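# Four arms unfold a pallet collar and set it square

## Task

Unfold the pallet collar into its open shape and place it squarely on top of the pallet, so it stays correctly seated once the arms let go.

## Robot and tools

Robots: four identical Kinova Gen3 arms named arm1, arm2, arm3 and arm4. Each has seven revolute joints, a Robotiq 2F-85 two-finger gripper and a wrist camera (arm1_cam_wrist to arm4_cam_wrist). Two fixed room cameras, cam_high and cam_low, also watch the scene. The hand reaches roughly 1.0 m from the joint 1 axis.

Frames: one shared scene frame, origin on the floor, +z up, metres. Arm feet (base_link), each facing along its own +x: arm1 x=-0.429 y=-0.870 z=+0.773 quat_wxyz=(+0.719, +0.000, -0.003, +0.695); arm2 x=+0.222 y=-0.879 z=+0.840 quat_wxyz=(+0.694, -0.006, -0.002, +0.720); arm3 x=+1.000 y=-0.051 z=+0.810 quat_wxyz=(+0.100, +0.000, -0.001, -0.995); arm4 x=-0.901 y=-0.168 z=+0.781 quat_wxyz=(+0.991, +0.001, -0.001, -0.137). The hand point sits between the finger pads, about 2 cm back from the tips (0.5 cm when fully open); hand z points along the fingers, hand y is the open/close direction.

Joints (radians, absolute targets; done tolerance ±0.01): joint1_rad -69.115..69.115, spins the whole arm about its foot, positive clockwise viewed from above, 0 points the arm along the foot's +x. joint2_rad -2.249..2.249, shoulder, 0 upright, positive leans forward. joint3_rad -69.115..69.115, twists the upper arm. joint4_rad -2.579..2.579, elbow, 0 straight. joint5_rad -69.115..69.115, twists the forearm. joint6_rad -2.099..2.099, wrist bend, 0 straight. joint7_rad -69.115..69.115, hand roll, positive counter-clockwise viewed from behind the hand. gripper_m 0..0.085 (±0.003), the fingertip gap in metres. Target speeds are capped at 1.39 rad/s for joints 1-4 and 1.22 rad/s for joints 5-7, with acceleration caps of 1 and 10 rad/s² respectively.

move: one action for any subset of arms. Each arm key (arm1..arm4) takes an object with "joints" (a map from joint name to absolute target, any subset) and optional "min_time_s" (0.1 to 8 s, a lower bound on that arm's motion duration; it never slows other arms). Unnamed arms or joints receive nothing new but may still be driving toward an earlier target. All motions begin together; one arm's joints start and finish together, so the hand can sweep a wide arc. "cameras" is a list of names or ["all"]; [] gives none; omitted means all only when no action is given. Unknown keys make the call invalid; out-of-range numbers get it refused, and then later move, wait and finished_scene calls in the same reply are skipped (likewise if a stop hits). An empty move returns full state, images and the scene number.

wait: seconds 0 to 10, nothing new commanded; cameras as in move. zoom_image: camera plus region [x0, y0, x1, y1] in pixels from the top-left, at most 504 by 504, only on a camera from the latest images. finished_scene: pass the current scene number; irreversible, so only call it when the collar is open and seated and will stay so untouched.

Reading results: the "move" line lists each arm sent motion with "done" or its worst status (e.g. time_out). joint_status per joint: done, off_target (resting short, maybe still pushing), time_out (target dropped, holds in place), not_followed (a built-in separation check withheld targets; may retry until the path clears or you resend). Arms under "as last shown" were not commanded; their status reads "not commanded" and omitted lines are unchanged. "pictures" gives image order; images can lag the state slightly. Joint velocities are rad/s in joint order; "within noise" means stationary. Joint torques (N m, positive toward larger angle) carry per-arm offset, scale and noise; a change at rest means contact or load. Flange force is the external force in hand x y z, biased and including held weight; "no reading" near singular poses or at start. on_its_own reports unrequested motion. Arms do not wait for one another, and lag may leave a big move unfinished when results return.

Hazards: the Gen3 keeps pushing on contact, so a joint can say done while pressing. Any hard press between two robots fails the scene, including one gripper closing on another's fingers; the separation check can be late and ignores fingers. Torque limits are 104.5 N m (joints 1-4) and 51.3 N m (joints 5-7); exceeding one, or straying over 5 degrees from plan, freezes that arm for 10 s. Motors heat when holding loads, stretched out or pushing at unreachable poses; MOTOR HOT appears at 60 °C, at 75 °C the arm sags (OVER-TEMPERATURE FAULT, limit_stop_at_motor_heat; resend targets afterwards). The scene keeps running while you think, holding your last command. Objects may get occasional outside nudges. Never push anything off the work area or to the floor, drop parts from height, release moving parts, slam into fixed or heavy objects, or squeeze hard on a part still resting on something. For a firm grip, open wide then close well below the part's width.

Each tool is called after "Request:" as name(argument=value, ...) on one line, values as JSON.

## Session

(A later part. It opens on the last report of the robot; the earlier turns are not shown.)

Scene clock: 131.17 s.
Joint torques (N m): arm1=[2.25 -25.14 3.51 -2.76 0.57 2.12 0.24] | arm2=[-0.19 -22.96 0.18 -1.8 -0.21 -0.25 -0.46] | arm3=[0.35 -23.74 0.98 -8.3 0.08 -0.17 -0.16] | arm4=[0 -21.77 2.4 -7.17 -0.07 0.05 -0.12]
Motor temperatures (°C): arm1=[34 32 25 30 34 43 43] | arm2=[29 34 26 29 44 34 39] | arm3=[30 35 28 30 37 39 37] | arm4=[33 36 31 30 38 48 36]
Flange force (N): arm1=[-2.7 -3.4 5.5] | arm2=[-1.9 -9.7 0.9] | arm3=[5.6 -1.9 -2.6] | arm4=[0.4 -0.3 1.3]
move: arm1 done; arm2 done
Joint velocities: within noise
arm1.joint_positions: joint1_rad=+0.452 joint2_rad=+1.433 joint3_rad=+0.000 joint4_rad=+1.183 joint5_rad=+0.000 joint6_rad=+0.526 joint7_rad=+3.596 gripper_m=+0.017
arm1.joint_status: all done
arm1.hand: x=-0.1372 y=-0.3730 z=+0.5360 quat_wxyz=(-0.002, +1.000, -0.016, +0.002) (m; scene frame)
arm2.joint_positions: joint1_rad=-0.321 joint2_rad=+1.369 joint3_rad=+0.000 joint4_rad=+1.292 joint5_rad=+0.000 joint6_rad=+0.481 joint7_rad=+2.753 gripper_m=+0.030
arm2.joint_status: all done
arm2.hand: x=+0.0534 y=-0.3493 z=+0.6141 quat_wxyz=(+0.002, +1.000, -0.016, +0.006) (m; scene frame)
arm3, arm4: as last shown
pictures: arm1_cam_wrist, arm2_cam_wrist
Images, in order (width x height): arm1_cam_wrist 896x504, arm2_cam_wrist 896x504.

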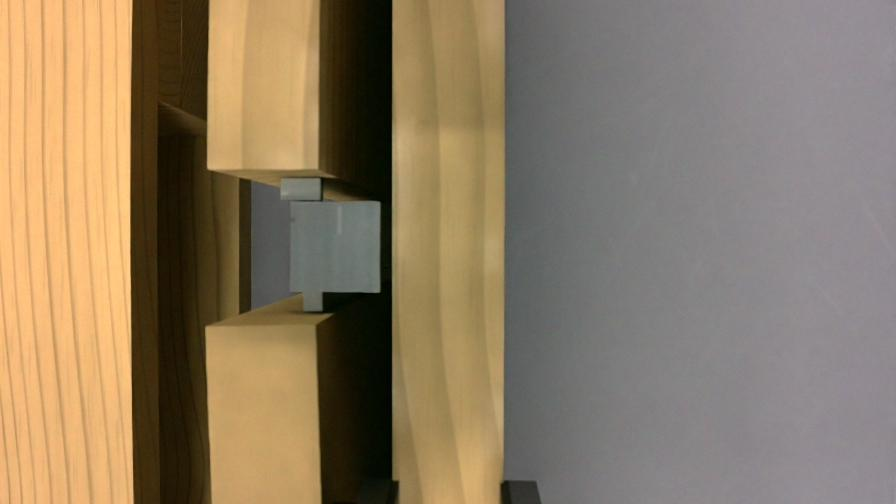

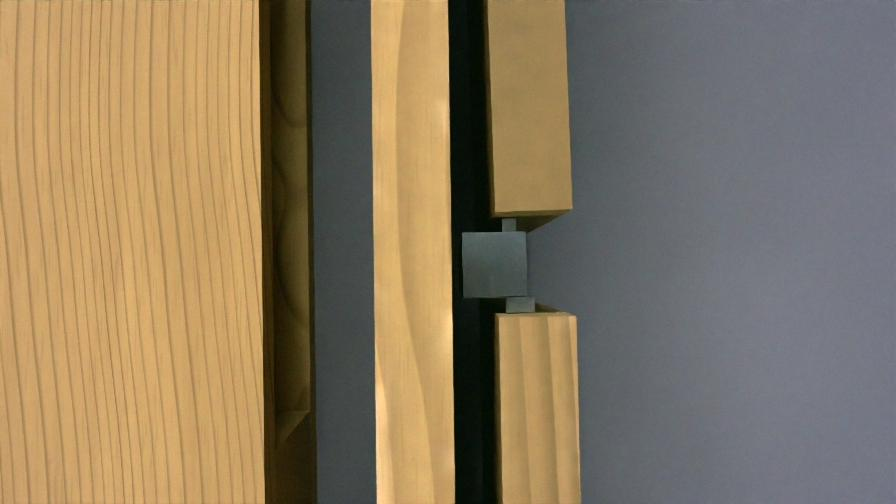

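Request:
move(arm2={"joints": {"joint1_rad": -0.31992, "joint2_rad": 1.47774, "joint4_rad": 1.2026, "joint6_rad": 0.46125, "joint7_rad": 2.7629, "gripper_m": 0.025}, "min_time_s": 1.0}, cameras=["arm2_cam_wrist"])

Scene clock: 136.87 s.
Joint torques (N m): arm1=[2.16 -25.04 3.54 -2.82 0.56 2.13 0.19] | arm2=[-0.21 -23.09 0.18 -1.72 -0.18 -0.25 -0.4] | arm3=[0.35 -23.66 0.96 -8.24 0.08 -0.17 -0.15] | arm4=[-0.07 -21.77 2.41 -7.16 -0.08 0.1 -0.13]
Motor temperatures (°C): arm1=[34 33 25 30 34 43 43] | arm2=[29 34 26 29 44 34 39] | arm3=[30 35 28 30 37 39 37] | arm4=[33 36 31 30 38 48 36]
Flange force (N): arm1=[-2.7 -2.9 5.2] | arm2=[-1.9 -9.7 1.7] | arm3=[5.5 -1.9 -2.7] | arm4=[0.5 -0.4 1.4]
move: arm2 done
Joint velocities: within noise
arm1, arm3, arm4: as last shown
arm2.joint_positions: joint1_rad=-0.320 joint2_rad=+1.478 joint3_rad=+0.000 joint4_rad=+1.203 joint5_rad=+0.000 joint6_rad=+0.461 joint7_rad=+2.763 gripper_m=+0.025
arm2.joint_status: all done
arm2.hand: x=+0.0539 y=-0.3483 z=+0.5660 quat_wxyz=(+0.003, +1.000, -0.011, +0.006) (m; scene frame)
pictures: arm2_cam_wrist
Images, in order (width x height): arm2_cam_wrist 896x504.

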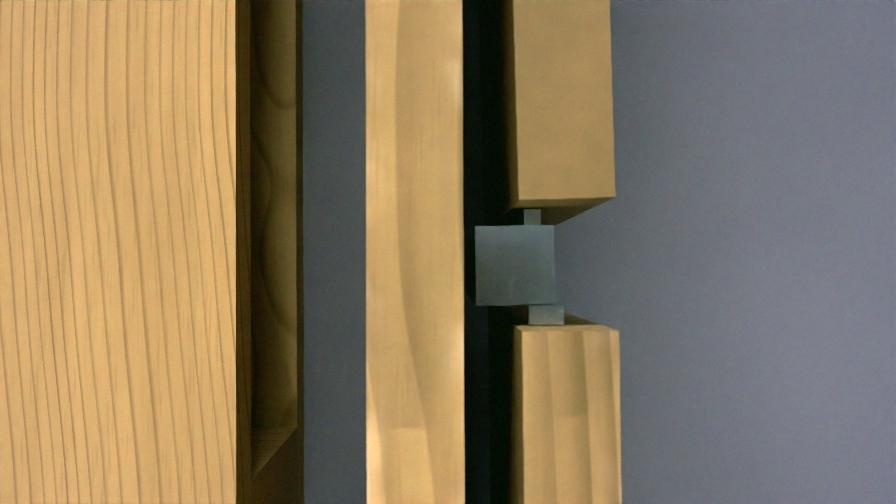

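Request:
move(arm2={"joints": {"joint1_rad": -0.31937, "joint2_rad": 1.55287, "joint4_rad": 1.13064, "joint6_rad": 0.45808, "joint7_rad": 2.76346}, "min_time_s": 1.2}, cameras=["arm2_cam_wrist"])

Scene clock: 140.50 s.
Joint torques (N m): arm1=[1.55 -29.11 3.06 -5.42 0.6 0.9 0.42] | arm2=[-7.04 32.19 -8.63 10.54 -2.13 -0.68 -0.17] | arm3=[0.4 -23.78 0.99 -8.28 0.09 -0.1 -0.18] | arm4=[-0.04 -21.78 2.4 -7.13 -0.06 0.08 -0.12]
Motor temperatures (°C): arm1=[34 33 25 30 34 43 43] | arm2=[29 34 26 29 44 34 39] | arm3=[30 35 28 30 37 39 37] | arm4=[33 36 31 30 38 48 35]
Flange force (N): arm1=[-3.4 -0.2 9.2] | arm2=[10.9 -9.2 -99.9] | arm3=[5.6 -1.9 -2.4] | arm4=[0.4 -0.4 1.3]
move: arm2 done
Joint velocities: within noise
arm1, arm3, arm4: as last shown
arm1.hand: x=-0.1372 y=-0.3730 z=+0.5359 quat_wxyz=(-0.002, +1.000, -0.016, +0.002) (m; scene frame)
arm2.joint_positions: joint1_rad=-0.319 joint2_rad=+1.553 joint3_rad=+0.000 joint4_rad=+1.131 joint5_rad=+0.000 joint6_rad=+0.458 joint7_rad=+2.763 gripper_m=+0.025
arm2.joint_status: all done
arm2.hand: x=+0.0544 y=-0.3474 z=+0.5340 quat_wxyz=(+0.002, +1.000, -0.011, +0.006) (m; scene frame)
pictures: arm2_cam_wrist
Images, in order (width x height): arm2_cam_wrist 896x504.

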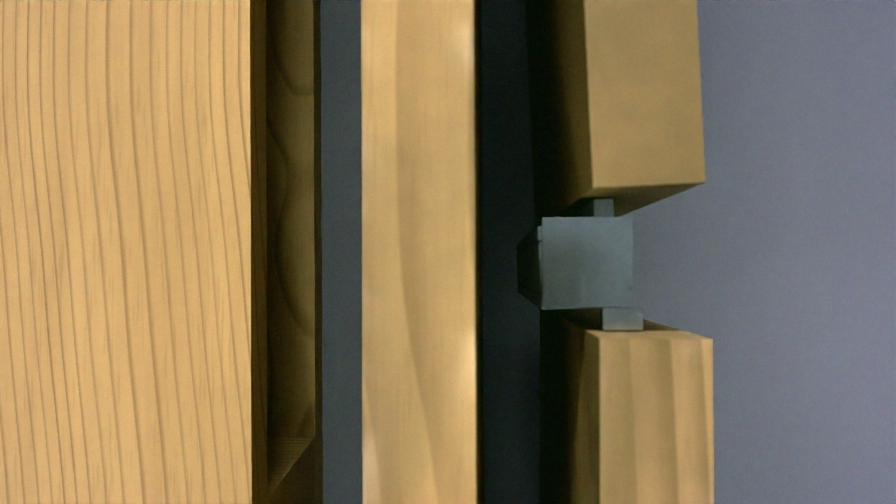

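Request:
move(arm2={"joints": {"joint2_rad": 1.47871, "joint4_rad": 1.19871, "joint6_rad": 0.46417}, "min_time_s": 1.0}, cameras=["arm1_cam_wrist", "arm2_cam_wrist"])

Scene clock: 143.30 s.
Joint torques (N m): arm1=[0.88 -28.55 2.3 -6.12 0.46 0.29 0.49] | arm2=[-0.14 -23.08 0.16 -1.77 -0.14 -0.29 -0.39] | arm3=[0.35 -23.67 0.93 -8.27 0.1 -0.15 -0.17] | arm4=[-0.05 -21.74 2.36 -7.17 -0.07 0.09 -0.12]
Motor temperatures (°C): arm1=[34 33 25 30 34 43 43] | arm2=[29 34 26 29 44 34 39] | arm3=[30 35 28 30 37 39 37] | arm4=[33 36 31 30 38 48 35]
Flange force (N): arm1=[-3.4 1.9 6.4] | arm2=[-2.0 -9.6 1.6] | arm3=[5.7 -2.0 -2.7] | arm4=[0.6 -0.3 1.3]
move: arm2 done
Joint velocities: within noise
arm1, arm3, arm4: as last shown
arm1.hand: x=-0.1372 y=-0.3730 z=+0.5360 quat_wxyz=(-0.002, +1.000, -0.016, +0.002) (m; scene frame)
arm2.joint_positions: joint1_rad=-0.319 joint2_rad=+1.479 joint3_rad=+0.000 joint4_rad=+1.199 joint5_rad=+0.000 joint6_rad=+0.464 joint7_rad=+2.763 gripper_m=+0.025
arm2.joint_status: all done
arm2.hand: x=+0.0539 y=-0.3474 z=+0.5660 quat_wxyz=(+0.003, +1.000, -0.011, +0.006) (m; scene frame)
pictures: arm1_cam_wrist, arm2_cam_wrist
Images, in order (width x height): arm1_cam_wrist 896x504, arm2_cam_wrist 896x504.

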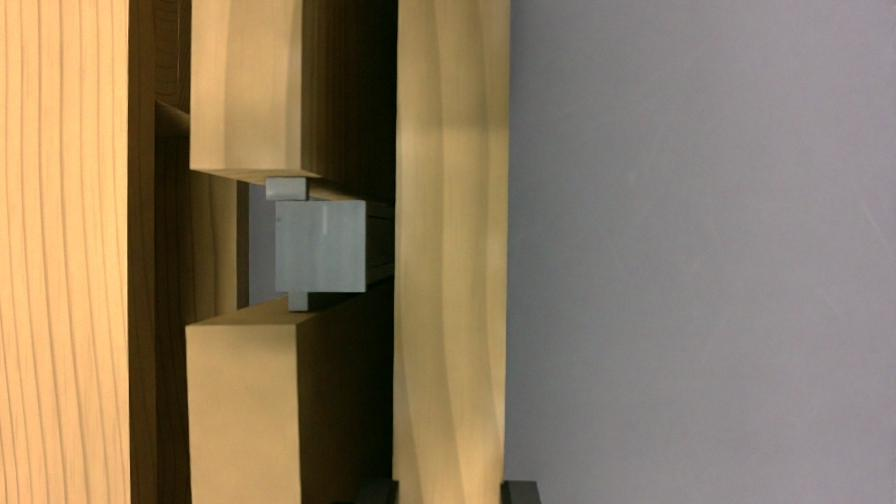

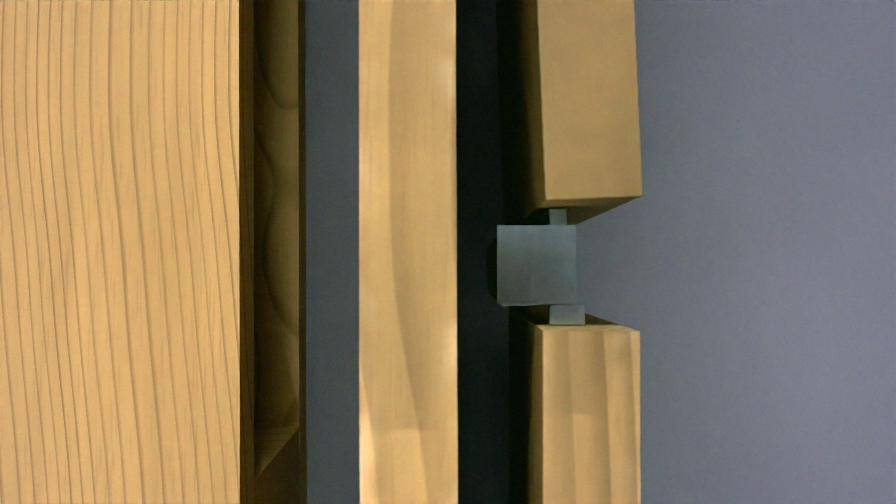

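Request:
move(arm2={"joints": {"joint1_rad": -0.31838, "joint2_rad": 1.54155, "joint4_rad": 1.13309, "joint6_rad": 0.46695, "joint7_rad": 2.76445, "gripper_m": 0.027}, "min_time_s": 1.2}, cameras=["arm2_cam_wrist"])

Scene clock: 153.10 s.
Joint torques (N m): arm1=[0.88 -28.11 2.49 -6.59 0.43 -0.16 0.46] | arm2=[-0.59 -22.14 -0.29 -1.06 -0.29 0.14 -0.4] | arm3=[0.41 -23.66 0.95 -8.35 0.06 -0.15 -0.18] | arm4=[-0.05 -21.74 2.4 -7.15 -0.04 0.09 -0.14]
Motor temperatures (°C): arm1=[34 33 25 30 34 43 43] | arm2=[29 34 26 29 44 34 39] | arm3=[30 35 28 30 37 39 37] | arm4=[33 36 31 30 38 48 35]
Flange force (N): arm1=[-3.9 3.1 4.4] | arm2=[-1.6 -10.9 1.4] | arm3=[6.1 -2.1 -2.6] | arm4=[0.5 -0.4 1.3]
move: arm2 done
Joint velocities: within noise
arm1, arm3, arm4: as last shown
arm2.joint_positions: joint1_rad=-0.318 joint2_rad=+1.542 joint3_rad=+0.000 joint4_rad=+1.133 joint5_rad=+0.000 joint6_rad=+0.467 joint7_rad=+2.764 gripper_m=+0.027
arm2.joint_status: all done
arm2.hand: x=+0.0540 y=-0.3451 z=+0.5399 quat_wxyz=(+0.003, +1.000, -0.011, +0.006) (m; scene frame)
pictures: arm2_cam_wrist
Images, in order (width x height): arm2_cam_wrist 896x504.

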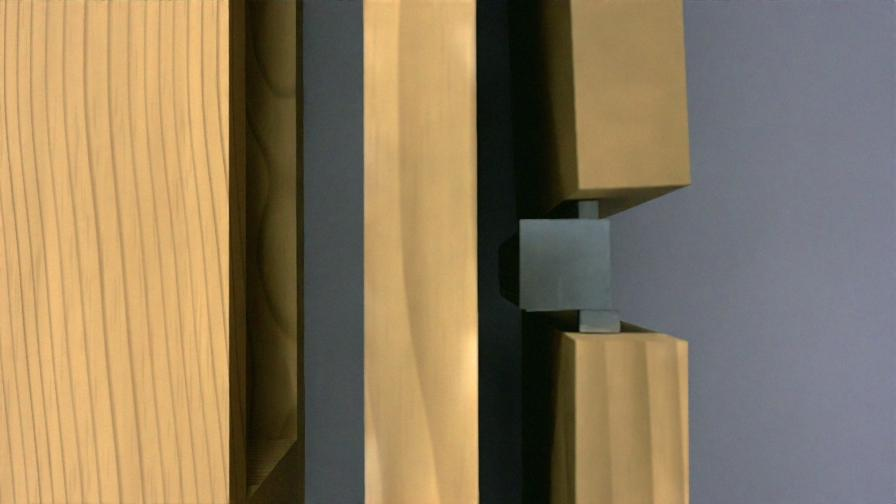

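Request:
move(arm2={"joints": {"gripper_m": 0.005}}, cameras=[])

Request:
move(arm1={"joints": {"joint1_rad": 0.49997, "joint2_rad": 1.38734, "joint4_rad": 1.36439, "joint6_rad": 0.38986, "joint7_rad": 3.65928}, "min_time_s": 1.8}, cameras=["arm1_cam_wrist", "arm2_cam_wrist", "arm3_cam_wrist", "arm4_cam_wrist"])

Scene clock: 157.37 s.
Joint torques (N m): arm1=[0.16 -27.91 1.66 -7.24 0.33 -0.55 0.51] | arm2=[-1.8 -16.23 -1.83 1.01 -0.6 0.57 -0.34] | arm3=[0.34 -23.71 0.93 -8.31 0.09 -0.14 -0.17] | arm4=[-0.02 -21.75 2.42 -7.17 -0.06 0.1 -0.14]
Motor temperatures (°C): arm1=[34 34 25 30 34 43 43] | arm2=[29 34 26 29 44 34 39] | arm3=[30 35 28 30 37 39 37] | arm4=[33 36 31 30 38 48 35]
Flange force (N): arm1=[-3.9 5.3 2.6] | arm2=[-0.1 -12.8 -7.8] | arm3=[5.8 -2.1 -2.6] | arm4=[0.6 -0.3 1.3]
move: arm2 off_target
Joint velocities: within noise
arm1, arm3, arm4: as last shown
arm2.joint_positions: joint1_rad=-0.318 joint2_rad=+1.542 joint3_rad=+0.000 joint4_rad=+1.133 joint5_rad=+0.000 joint6_rad=+0.467 joint7_rad=+2.764 gripper_m=+0.016
arm2.joint_status: gripper_m off_target (ended at +0.016, target +0.005)
arm2.hand: x=+0.0539 y=-0.3452 z=+0.5399 quat_wxyz=(+0.003, +1.000, -0.011, +0.006) (m; scene frame)
pictures: none
No camera images: "cameras" was empty.

Scene clock: 159.47 s.
Joint torques (N m): arm1=[1.21 -25.63 3.15 -1.62 0.85 2.16 0.78] | arm2=[-2.51 -17.36 -2.36 -1.73 -0.78 -1.18 -0.4] | arm3=[0.33 -23.7 0.97 -8.35 0.09 -0.1 -0.18] | arm4=[-0.01 -21.8 2.39 -7.15 -0.09 0.08 -0.12]
Motor temperatures (°C): arm1=[34 34 25 30 34 43 43] | arm2=[29 34 26 29 44 34 39] | arm3=[30 35 28 30 37 39 37] | arm4=[33 36 31 30 38 48 35]
Flange force (N): arm1=[-1.4 -4.0 9.6] | arm2=[3.0 -8.2 -11.4] | arm3=[6.1 -2.2 -2.5] | arm4=[0.4 -0.3 1.3]
move: arm1 done
Joint velocities: within noise
arm1.joint_positions: joint1_rad=+0.500 joint2_rad=+1.387 joint3_rad=+0.000 joint4_rad=+1.364 joint5_rad=+0.000 joint6_rad=+0.390 joint7_rad=+3.659 gripper_m=+0.017
arm1.joint_status: all done
arm1.hand: x=-0.1349 y=-0.4230 z=+0.5358 quat_wxyz=(-0.002, +1.000, -0.009, +0.002) (m; scene frame)
arm2, arm3, arm4: as last shown
pictures: arm1_cam_wrist, arm2_cam_wrist, arm3_cam_wrist, arm4_cam_wrist
Images, in order (width x height): arm1_cam_wrist 896x504, arm2_cam_wrist 896x504, arm3_cam_wrist 896x504, arm4_cam_wrist 896x504.

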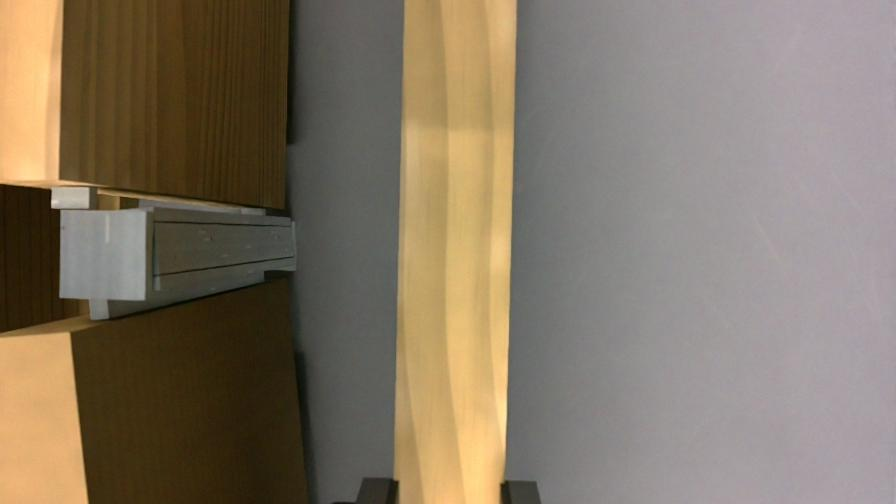

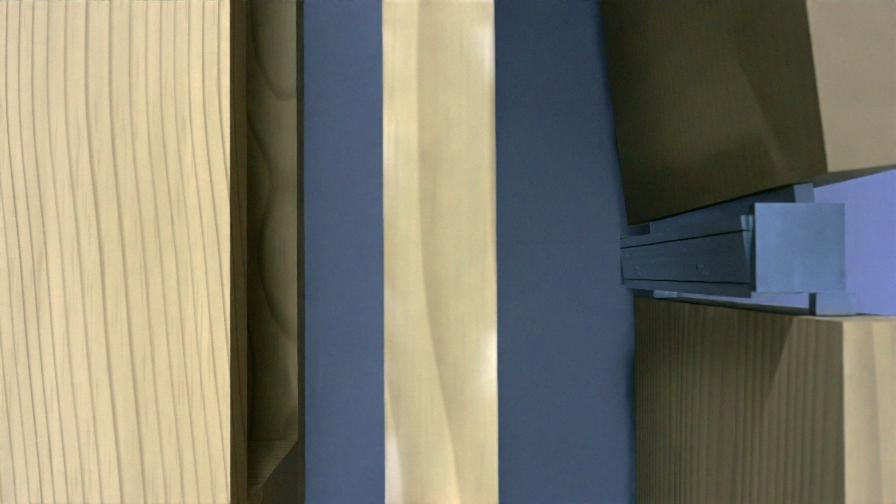

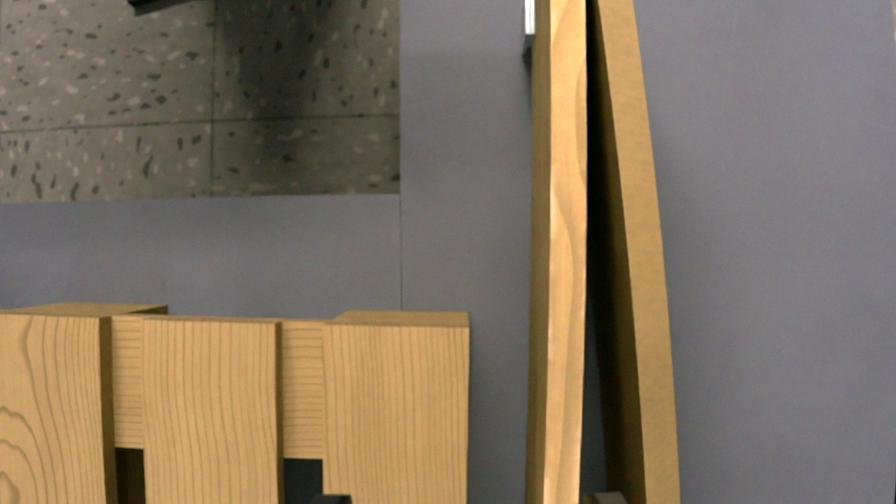

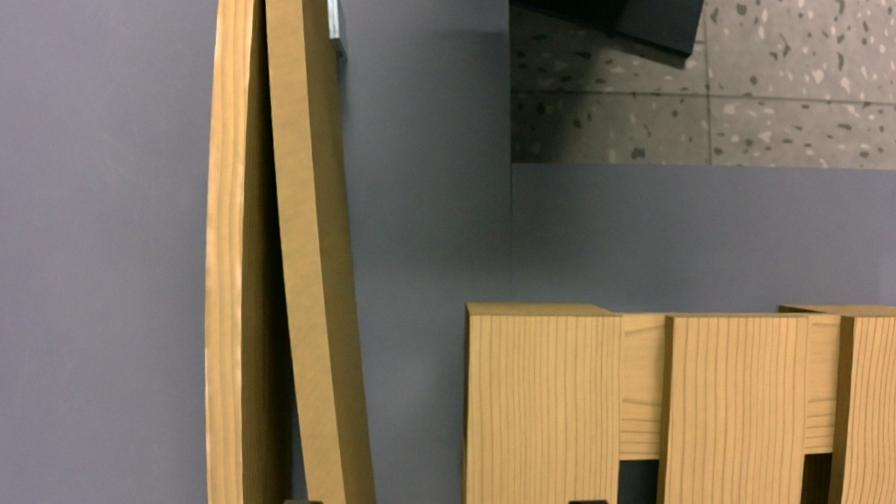

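Request:
wait(seconds=0, cameras=["cam_high"])

Request:
zoom_image(camera="cam_high", region=[280, 220, 660, 420])

Scene clock: 167.97 s.
Joint torques (N m): arm1=[1.22 -25.72 3.25 -1.63 0.83 2.16 0.82] | arm2=[-2.55 -17.36 -2.44 -1.71 -0.81 -1.19 -0.33] | arm3=[0.37 -23.77 0.97 -8.35 0.1 -0.16 -0.21] | arm4=[-0.01 -21.77 2.41 -7.17 -0.06 0.07 -0.13]
Motor temperatures (°C): arm1=[34 34 25 30 34 43 43] | arm2=[29 34 26 29 44 34 39] | arm3=[30 35 28 30 37 39 37] | arm4=[33 36 31 30 38 48 35]
Flange force (N): arm1=[-1.5 -4.1 9.8] | arm2=[2.9 -8.3 -11.4] | arm3=[5.8 -2.1 -2.5] | arm4=[0.5 -0.3 1.3]
Joint velocities: within noise
arm1.joint_positions: joint1_rad=+0.500 joint2_rad=+1.387 joint3_rad=+0.000 joint4_rad=+1.364 joint5_rad=+0.000 joint6_rad=+0.390 joint7_rad=+3.659 gripper_m=+0.017
arm1.joint_status: all done
arm1.hand: x=-0.1349 y=-0.4230 z=+0.5358 quat_wxyz=(-0.002, +1.000, -0.009, +0.002) (m; scene frame)
arm2.joint_positions: joint1_rad=-0.318 joint2_rad=+1.542 joint3_rad=+0.000 joint4_rad=+1.133 joint5_rad=+0.000 joint6_rad=+0.467 joint7_rad=+2.764 gripper_m=+0.016
arm2.joint_status: not commanded
arm2.hand: x=+0.0539 y=-0.3452 z=+0.5399 quat_wxyz=(+0.003, +1.000, -0.011, +0.006) (m; scene frame)
arm3.joint_positions: joint1_rad=-0.231 joint2_rad=+1.062 joint3_rad=+0.000 joint4_rad=+0.969 joint5_rad=+0.000 joint6_rad=+1.111 joint7_rad=+1.139 gripper_m=+0.045
arm3.joint_status: not commanded
arm3.hand: x=+0.4001 y=-0.2993 z=+0.8491 quat_wxyz=(-0.001, -1.000, +0.000, +0.000) (m; scene frame)
arm4.joint_positions: joint1_rad=-0.073 joint2_rad=+0.784 joint3_rad=+0.000 joint4_rad=+1.490 joint5_rad=+0.000 joint6_rad=+0.868 joint7_rad=+1.773 gripper_m=+0.045
arm4.joint_status: not commanded
arm4.hand: x=-0.3798 y=-0.3003 z=+0.8495 quat_wxyz=(-0.001, +0.000, -1.000, -0.001) (m; scene frame)
pictures: cam_high
Images, in order (width x height): cam_high 896x504.

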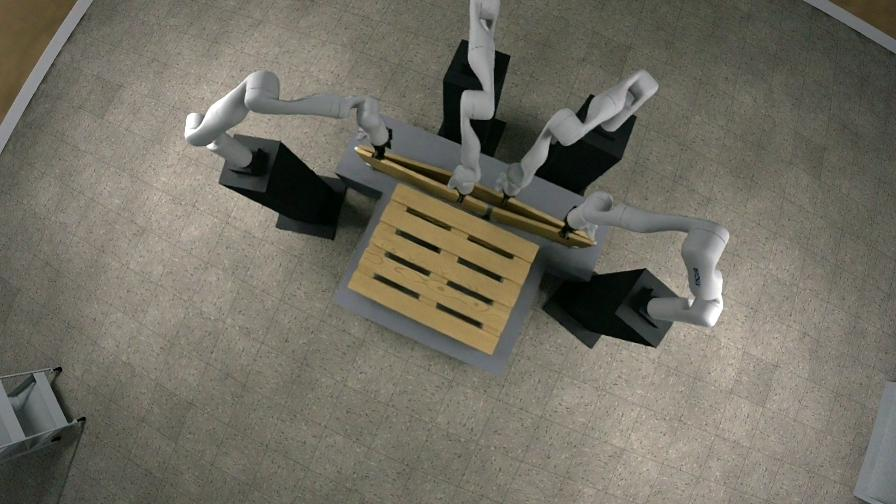

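Scaled by 1.326 from the camera's 896x504 image, which has a finer 1280x720 frame.

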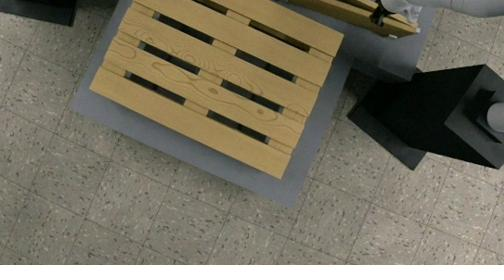

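Request:
zoom_image(camera="cam_high", region=[345, 130, 475, 225])

Request:
zoom_image(camera="cam_high", region=[475, 165, 605, 260])

Scaled by 3.877 from the camera's 896x504 image, which has a finer 1280x720 frame.

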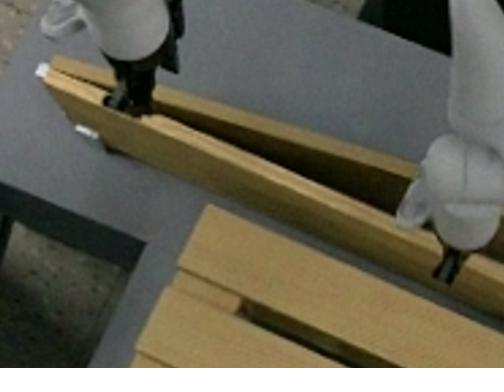

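Scaled by 3.877 from the camera's 896x504 image, which has a finer 1280x720 frame.

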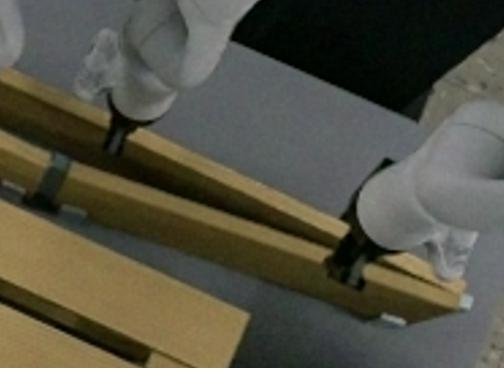

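Request:
move(arm1={"joints": {"joint1_rad": 0.47145, "joint2_rad": 1.41957, "joint4_rad": 1.23222, "joint6_rad": 0.4898, "joint7_rad": 3.63076}, "min_time_s": 1.6}, arm2={"joints": {"joint1_rad": -0.29109, "joint2_rad": 1.60157, "joint4_rad": 0.91356, "joint6_rad": 0.62646, "joint7_rad": 2.79173}, "min_time_s": 1.6}, arm3={"joints": {"joint1_rad": -0.30499, "joint2_rad": 1.50385, "joint4_rad": 0.721, "joint6_rad": 0.91674, "joint7_rad": 1.17889, "gripper_m": 0.034}, "min_time_s": 2.0}, arm4={"joints": {"joint1_rad": -0.03306, "joint2_rad": 1.24906, "joint4_rad": 1.34292, "joint6_rad": 0.54961, "joint7_rad": 1.91717, "gripper_m": 0.034}, "min_time_s": 2.0}, cameras=["arm3_cam_wrist", "arm4_cam_wrist"])

Scene clock: 188.63 s.
Joint torques (N m): arm1=[7.46 -4.87 7.52 0.9 1.29 -0.36 0.07] | arm2=[-1.65 -27.09 -0.67 -15.65 -0.43 -10.27 -0.55] | arm3=[0.39 -25.28 1.04 -7.37 0.09 -0.16 -0.19] | arm4=[-0.04 -24.39 2.53 -4.89 -0.08 0.05 -0.14]
Motor temperatures (°C): arm1=[34 35 25 30 34 43 43] | arm2=[29 35 26 29 44 34 39] | arm3=[30 36 28 30 37 39 37] | arm4=[33 36 31 30 38 48 35]
Flange force (N): arm1=[-10.7 -7.5 -34.2] | arm2=[8.7 14.1 -21.7] | arm3=[6.5 -2.0 -4.8] | arm4=[0.7 -0.5 0.8]
move: arm1 done; arm2 done; arm3 done; arm4 done
Joint velocities: within noise
arm1.joint_positions: joint1_rad=+0.471 joint2_rad=+1.420 joint3_rad=+0.000 joint4_rad=+1.232 joint5_rad=+0.000 joint6_rad=+0.490 joint7_rad=+3.631 gripper_m=+0.017
arm1.joint_status: all done
arm1.hand: x=-0.1329 y=-0.3880 z=+0.5359 quat_wxyz=(-0.002, +1.000, -0.009, +0.002) (m; scene frame)
arm2.joint_positions: joint1_rad=-0.291 joint2_rad=+1.602 joint3_rad=+0.000 joint4_rad=+0.914 joint5_rad=+0.000 joint6_rad=+0.626 joint7_rad=+2.792 gripper_m=+0.016
arm2.joint_status: all done
arm2.hand: x=+0.0549 y=-0.3002 z=+0.5405 quat_wxyz=(+0.003, +1.000, -0.011, +0.006) (m; scene frame)
arm3.joint_positions: joint1_rad=-0.305 joint2_rad=+1.504 joint3_rad=+0.000 joint4_rad=+0.721 joint5_rad=+0.000 joint6_rad=+0.917 joint7_rad=+1.179 gripper_m=+0.034
arm3.joint_status: all done
arm3.hand: x=+0.4025 y=-0.3530 z=+0.6204 quat_wxyz=(-0.001, -0.998, -0.057, +0.000) (m; scene frame)
arm4.joint_positions: joint1_rad=-0.033 joint2_rad=+1.249 joint3_rad=+0.000 joint4_rad=+1.343 joint5_rad=+0.000 joint6_rad=+0.550 joint7_rad=+1.917 gripper_m=+0.034
arm4.joint_status: all done
arm4.hand: x=-0.3593 y=-0.3267 z=+0.6198 quat_wxyz=(-0.001, +0.052, -0.999, -0.001) (m; scene frame)
pictures: arm3_cam_wrist, arm4_cam_wrist
Images, in order (width x height): arm3_cam_wrist 896x504, arm4_cam_wrist 896x504.

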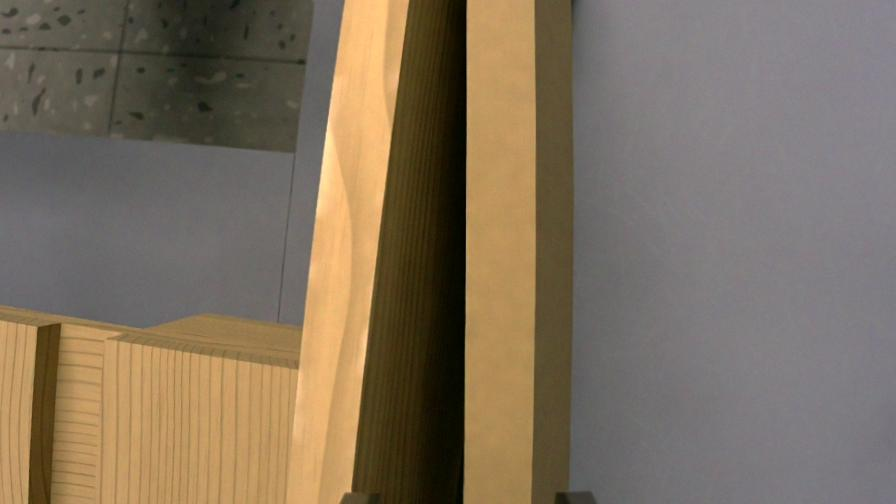

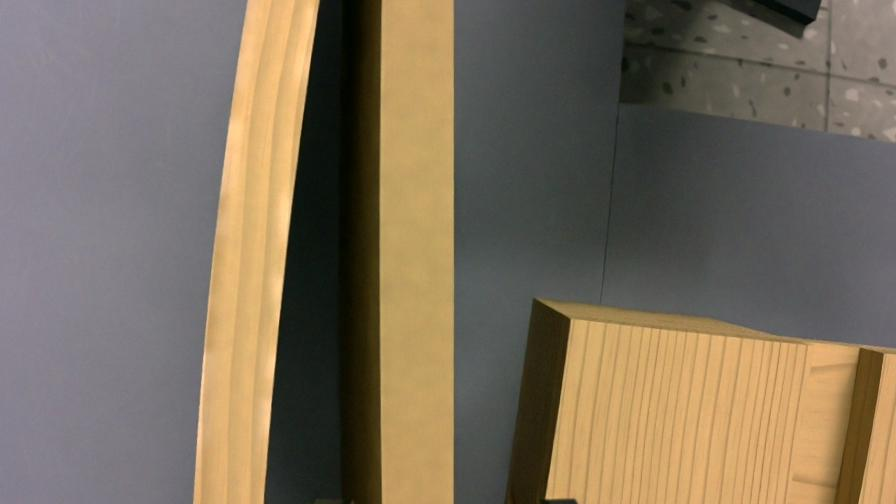

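Request:
move(arm1={"joints": {"joint2_rad": 1.38643, "joint4_rad": 1.25695, "joint6_rad": 0.49821}, "min_time_s": 1.2}, arm2={"joints": {"joint2_rad": 1.56558, "joint4_rad": 0.9503, "joint6_rad": 0.62571}, "min_time_s": 1.2}, cameras=["arm2_cam_wrist", "arm3_cam_wrist", "arm4_cam_wrist"])

Scene clock: 195.83 s.
Joint torques (N m): arm1=[-1.24 -44.64 -0.03 -10.17 -0.42 0.27 0.39] | arm2=[-0.15 -24.36 0.2 -2.94 -0.11 -0.29 -0.42] | arm3=[0.32 -25.26 1.01 -7.34 0.11 -0.11 -0.17] | arm4=[-0.05 -24.35 2.52 -4.93 -0.07 0.06 -0.13]
Motor temperatures (°C): arm1=[34 35 25 30 34 43 43] | arm2=[29 35 26 29 44 34 39] | arm3=[30 36 28 30 37 39 37] | arm4=[33 37 31 30 38 48 35]
Flange force (N): arm1=[0.3 3.1 36.0] | arm2=[-2.4 -11.8 2.4] | arm3=[6.5 -2.1 -4.8] | arm4=[0.9 -0.4 0.7]
move: arm1 done; arm2 done
Joint velocities: within noise
arm1.joint_positions: joint1_rad=+0.471 joint2_rad=+1.386 joint3_rad=+0.000 joint4_rad=+1.257 joint5_rad=+0.000 joint6_rad=+0.498 joint7_rad=+3.631 gripper_m=+0.017
arm1.joint_status: all done
arm1.hand: x=-0.1329 y=-0.3881 z=+0.5509 quat_wxyz=(-0.002, +1.000, -0.009, +0.002) (m; scene frame)
arm2.joint_positions: joint1_rad=-0.291 joint2_rad=+1.566 joint3_rad=+0.000 joint4_rad=+0.950 joint5_rad=+0.000 joint6_rad=+0.626 joint7_rad=+2.792 gripper_m=+0.005
arm2.joint_status: all done
arm2.on_its_own: gripper_m moved -0.010 to your old target +0.005
arm2.hand: x=+0.0547 y=-0.3001 z=+0.5555 quat_wxyz=(+0.003, +1.000, -0.011, +0.006) (m; scene frame)
arm3, arm4: as last shown
pictures: arm2_cam_wrist, arm3_cam_wrist, arm4_cam_wrist
Images, in order (width x height): arm2_cam_wrist 896x504, arm3_cam_wrist 896x504, arm4_cam_wrist 896x504.

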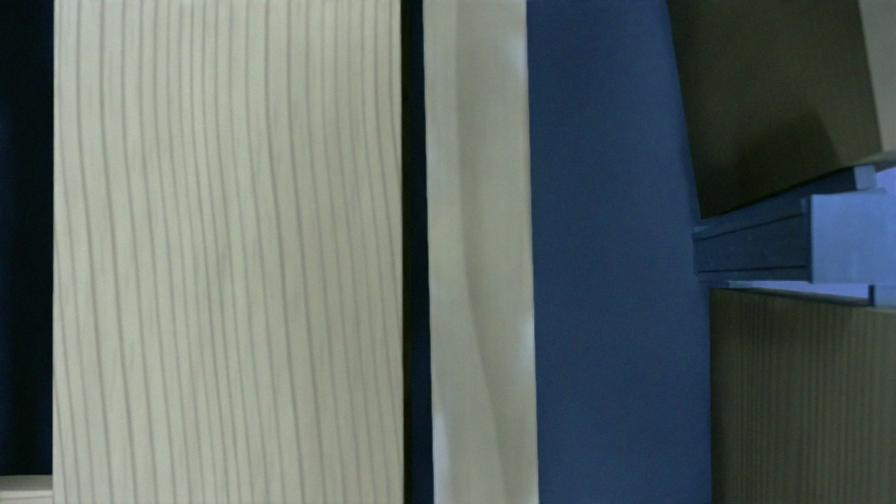

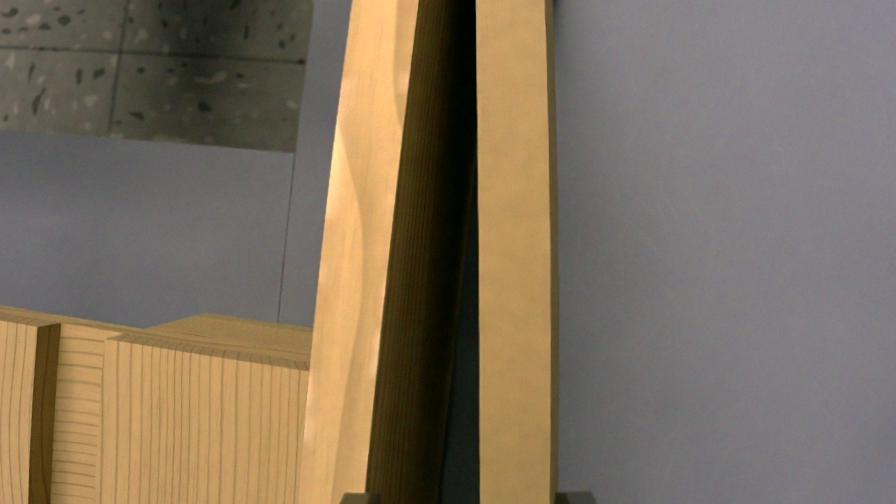

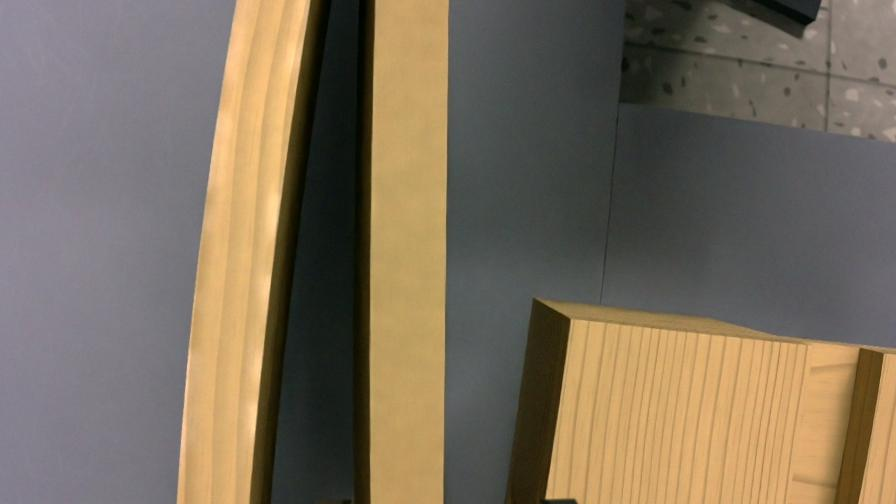

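Request:
move(arm1={"joints": {"joint2_rad": 1.41957, "joint4_rad": 1.23222, "joint6_rad": 0.4898}, "min_time_s": 1.2}, arm2={"joints": {"joint2_rad": 1.25575, "joint4_rad": 1.17623, "joint6_rad": 0.70961}, "min_time_s": 1.2}, cameras=[])

Request:
move(arm2={"joints": {"joint1_rad": -0.011, "joint2_rad": -0.746, "joint4_rad": 2.423, "joint5_rad": -0.002, "joint6_rad": 1.054, "joint7_rad": 3.001, "gripper_m": 0.04}, "min_time_s": 2.5}, cameras=["arm1_cam_wrist", "arm3_cam_wrist", "arm4_cam_wrist"])

Scene clock: 204.27 s.
Joint torques (N m): arm1=[3.63 -26.39 4.68 -7.14 0.38 -1.06 -0.14] | arm2=[-0.26 -24.14 0.13 -3.56 -0.13 -0.26 -0.4] | arm3=[0.34 -25.2 1.02 -7.43 0.13 -0.15 -0.2] | arm4=[-0.03 -24.39 2.54 -4.86 -0.07 0.09 -0.14]
Motor temperatures (°C): arm1=[34 36 25 30 34 43 43] | arm2=[29 35 26 29 44 34 39] | arm3=[30 36 28 30 37 39 37] | arm4=[33 37 31 30 38 48 35]
Flange force (N): arm1=[-8.7 3.2 -0.6] | arm2=[-1.8 -10.3 -0.4] | arm3=[7.1 -2.4 -5.1] | arm4=[0.6 -0.5 0.8]
move: arm1 done; arm2 done
Joint velocities: within noise
arm1.joint_positions: joint1_rad=+0.471 joint2_rad=+1.420 joint3_rad=+0.000 joint4_rad=+1.232 joint5_rad=+0.000 joint6_rad=+0.490 joint7_rad=+3.631 gripper_m=+0.017
arm1.joint_status: all done
arm1.hand: x=-0.1329 y=-0.3880 z=+0.5359 quat_wxyz=(-0.002, +1.000, -0.009, +0.002) (m; scene frame)
arm2.joint_positions: joint1_rad=-0.291 joint2_rad=+1.256 joint3_rad=+0.000 joint4_rad=+1.176 joint5_rad=+0.000 joint6_rad=+0.710 joint7_rad=+2.792 gripper_m=+0.005
arm2.joint_status: all done
arm2.hand: x=+0.0530 y=-0.2993 z=+0.7000 quat_wxyz=(+0.003, +1.000, -0.011, +0.006) (m; scene frame)
arm3, arm4: as last shown
pictures: none
No camera images: "cameras" was empty.

Scene clock: 207.43 s.
Joint torques (N m): arm1=[3.67 -26.15 4.67 -7.1 0.41 -1.03 -0.22] | arm2=[-0.36 3.75 -0.68 -7.75 -0.14 -1.41 -0.4] | arm3=[0.37 -25.19 1.03 -7.31 0.1 -0.14 -0.19] | arm4=[-0.08 -24.4 2.53 -4.91 -0.07 0.1 -0.13]
Motor temperatures (°C): arm1=[34 36 25 30 34 43 43] | arm2=[29 35 26 29 44 34 39] | arm3=[30 36 28 30 37 39 37] | arm4=[33 37 31 30 38 48 35]
Flange force (N): arm1=[-8.8 3.4 -1.0] | arm2=[3.1 -3.1 -8.3] | arm3=[6.3 -2.0 -4.9] | arm4=[0.9 -0.4 0.8]
move: arm2 done
Joint velocities: within noise
arm1, arm3, arm4: as last shown
arm2.joint_positions: joint1_rad=-0.011 joint2_rad=-0.746 joint3_rad=+0.000 joint4_rad=+2.423 joint5_rad=-0.002 joint6_rad=+1.054 joint7_rad=+3.001 gripper_m=+0.040
arm2.joint_status: all done
arm2.hand: x=+0.2363 y=-0.7256 z=+1.1141 quat_wxyz=(-0.201, +0.979, -0.045, -0.014) (m; scene frame)
pictures: arm1_cam_wrist, arm3_cam_wrist, arm4_cam_wrist
Images, in order (width x height): arm1_cam_wrist 896x504, arm3_cam_wrist 896x504, arm4_cam_wrist 896x504.

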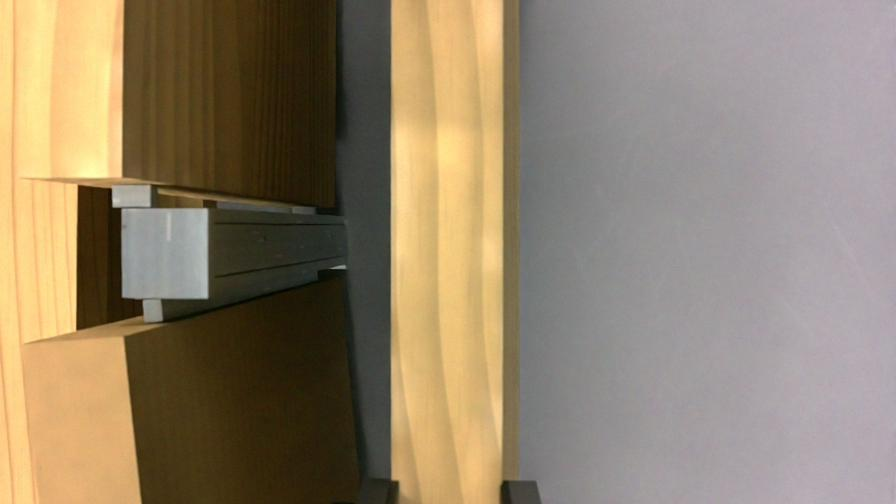

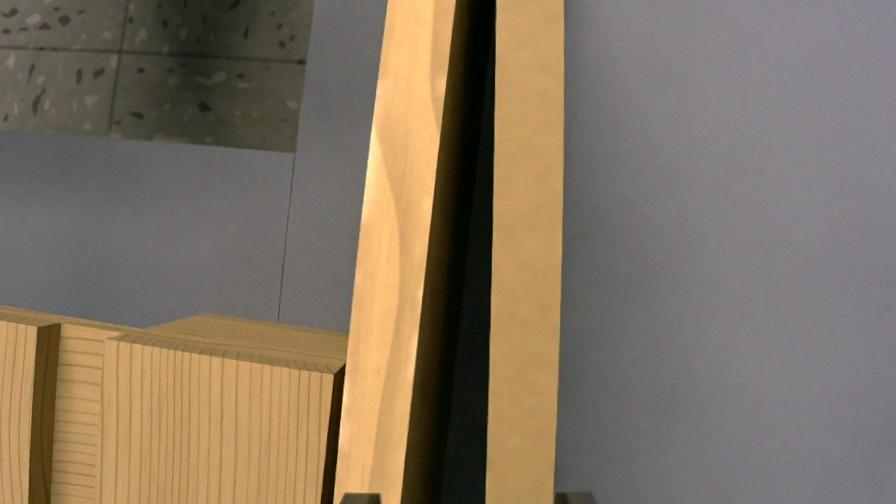

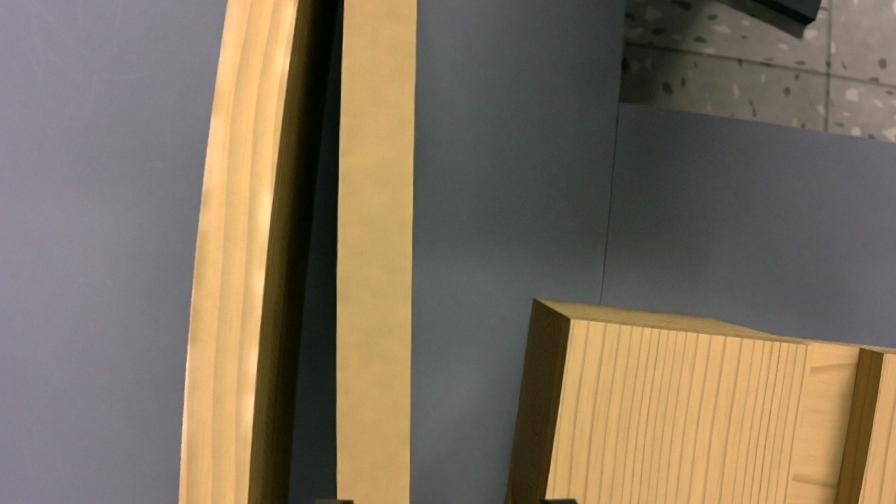

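Request:
move(arm3={"joints": {"joint1_rad": -0.32748, "joint2_rad": 1.65496, "joint4_rad": 0.53694, "joint6_rad": 0.94969, "joint7_rad": 1.13808, "gripper_m": 0.028}, "min_time_s": 1.2}, arm4={"joints": {"joint1_rad": 0.00085, "joint2_rad": 1.3713, "joint4_rad": 1.25273, "joint6_rad": 0.51756, "joint7_rad": 1.93712, "gripper_m": 0.028}, "min_time_s": 1.2}, cameras=["arm3_cam_wrist", "arm4_cam_wrist"])

Scene clock: 221.33 s.
Joint torques (N m): arm1=[3.61 -26.14 4.7 -7 0.38 -1.03 -0.17] | arm2=[-0.35 3.77 -0.59 -7.85 -0.1 -1.44 -0.36] | arm3=[0.44 -25.43 1.03 -7.51 0.07 -0.13 -0.17] | arm4=[-0.06 -24.74 2.53 -4.65 -0.07 0.09 -0.14]
Motor temperatures (°C): arm1=[34 36 25 30 34 43 43] | arm2=[29 35 26 29 44 34 39] | arm3=[30 36 28 30 37 39 37] | arm4=[33 37 31 30 38 48 35]
Flange force (N): arm1=[-8.5 3.1 -0.8] | arm2=[2.5 -2.8 -8.2] | arm3=[8.3 -3.0 -6.0] | arm4=[0.9 -0.4 0.6]
move: arm3 done; arm4 done
Joint velocities: within noise
arm1, arm2: as last shown
arm3.joint_positions: joint1_rad=-0.327 joint2_rad=+1.655 joint3_rad=+0.000 joint4_rad=+0.537 joint5_rad=+0.000 joint6_rad=+0.950 joint7_rad=+1.138 gripper_m=+0.028
arm3.joint_status: all done
arm3.hand: x=+0.4046 y=-0.3693 z=+0.5652 quat_wxyz=(-0.001, -0.999, -0.047, +0.000) (m; scene frame)
arm4.joint_positions: joint1_rad=+0.001 joint2_rad=+1.371 joint3_rad=+0.000 joint4_rad=+1.253 joint5_rad=+0.000 joint6_rad=+0.518 joint7_rad=+1.937 gripper_m=+0.028
arm4.joint_status: all done
arm4.hand: x=-0.3605 y=-0.3461 z=+0.5650 quat_wxyz=(-0.001, +0.045, -0.999, -0.001) (m; scene frame)
pictures: arm3_cam_wrist, arm4_cam_wrist
Images, in order (width x height): arm3_cam_wrist 896x504, arm4_cam_wrist 896x504.

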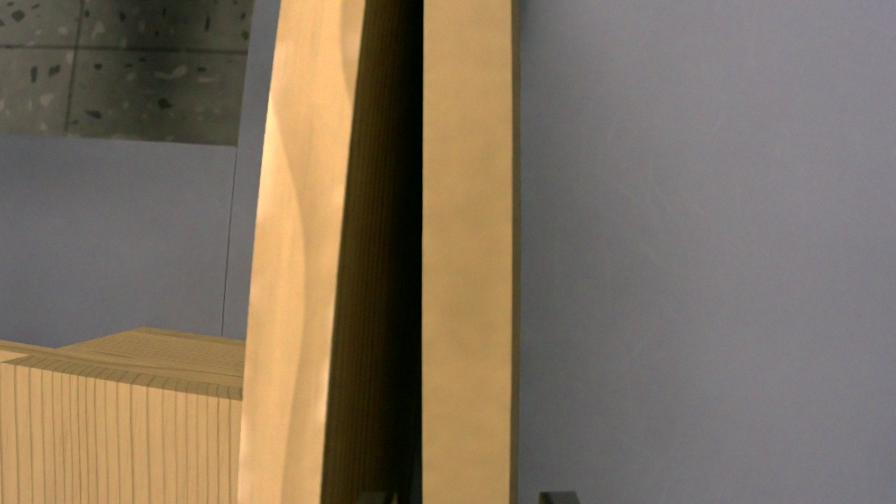

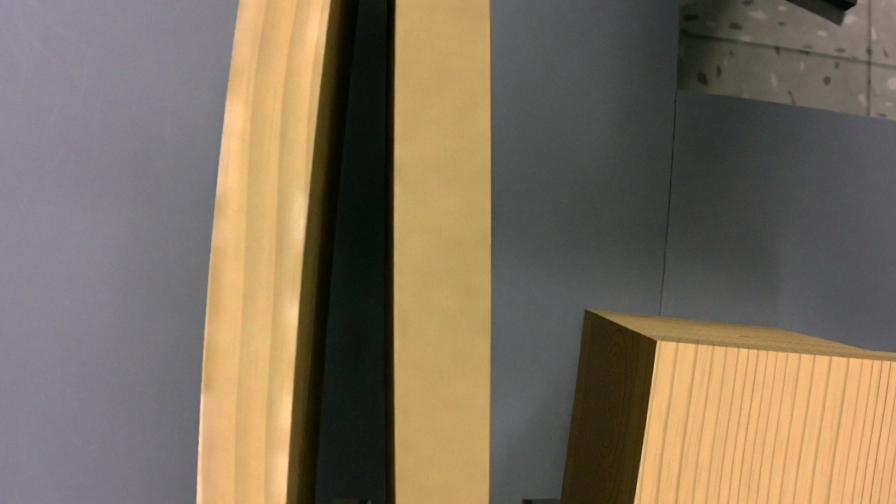

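Request:
move(arm3={"joints": {"joint2_rad": 1.74652, "joint4_rad": 0.41755, "joint6_rad": 0.97752}, "min_time_s": 1.2}, arm4={"joints": {"joint2_rad": 1.43965, "joint4_rad": 1.2016, "joint6_rad": 0.50034}, "min_time_s": 1.2}, cameras=["arm3_cam_wrist", "arm4_cam_wrist"])

Scene clock: 224.83 s.
Joint torques (N m): arm1=[3.67 -26.12 4.65 -7.14 0.4 -1.03 -0.2] | arm2=[-0.34 3.76 -0.77 -7.82 -0.08 -1.43 -0.34] | arm3=[0.35 -25.39 1.1 -7.73 0.09 -0.12 -0.17] | arm4=[-0.07 -24.81 2.53 -4.51 -0.06 0.08 -0.14]
Motor temperatures (°C): arm1=[34 36 25 30 34 43 43] | arm2=[29 35 26 29 44 34 39] | arm3=[30 36 28 30 37 39 37] | arm4=[33 37 31 30 38 48 35]
Flange force (N): arm1=[-8.9 3.6 -1.1] | arm2=[3.3 -3.0 -8.2] | arm3=no reading | arm4=[0.9 -0.4 0.5]
move: arm3 done; arm4 done
Joint velocities: within noise
arm1, arm2: as last shown
arm3.joint_positions: joint1_rad=-0.327 joint2_rad=+1.747 joint3_rad=+0.000 joint4_rad=+0.418 joint5_rad=+0.000 joint6_rad=+0.978 joint7_rad=+1.138 gripper_m=+0.028
arm3.joint_status: all done
arm3.hand: x=+0.4046 y=-0.3693 z=+0.5343 quat_wxyz=(-0.001, -0.999, -0.047, +0.000) (m; scene frame)
arm4.joint_positions: joint1_rad=+0.001 joint2_rad=+1.440 joint3_rad=+0.000 joint4_rad=+1.202 joint5_rad=+0.000 joint6_rad=+0.500 joint7_rad=+1.937 gripper_m=+0.028
arm4.joint_status: all done
arm4.hand: x=-0.3605 y=-0.3460 z=+0.5340 quat_wxyz=(-0.001, +0.045, -0.999, -0.001) (m; scene frame)
pictures: arm3_cam_wrist, arm4_cam_wrist
Images, in order (width x height): arm3_cam_wrist 896x504, arm4_cam_wrist 896x504.

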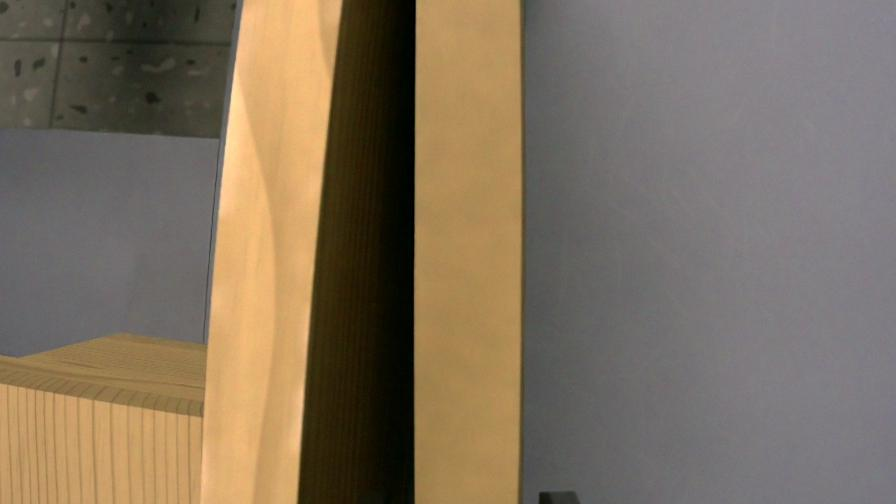

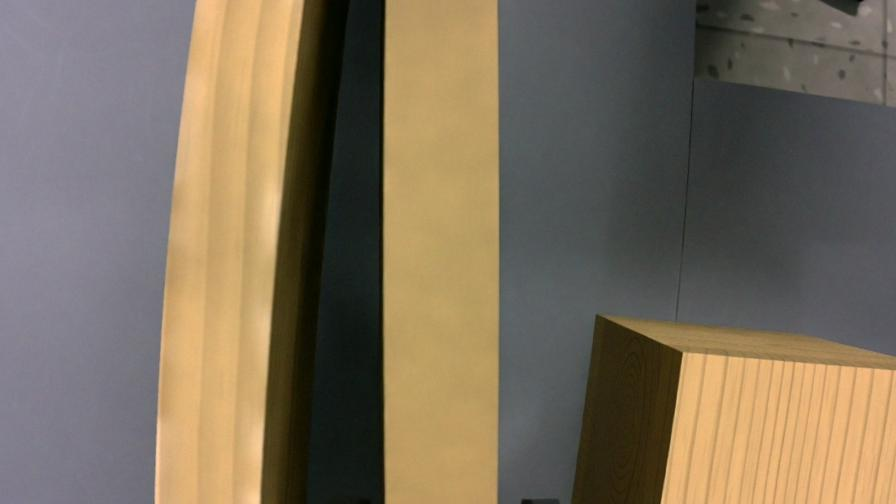

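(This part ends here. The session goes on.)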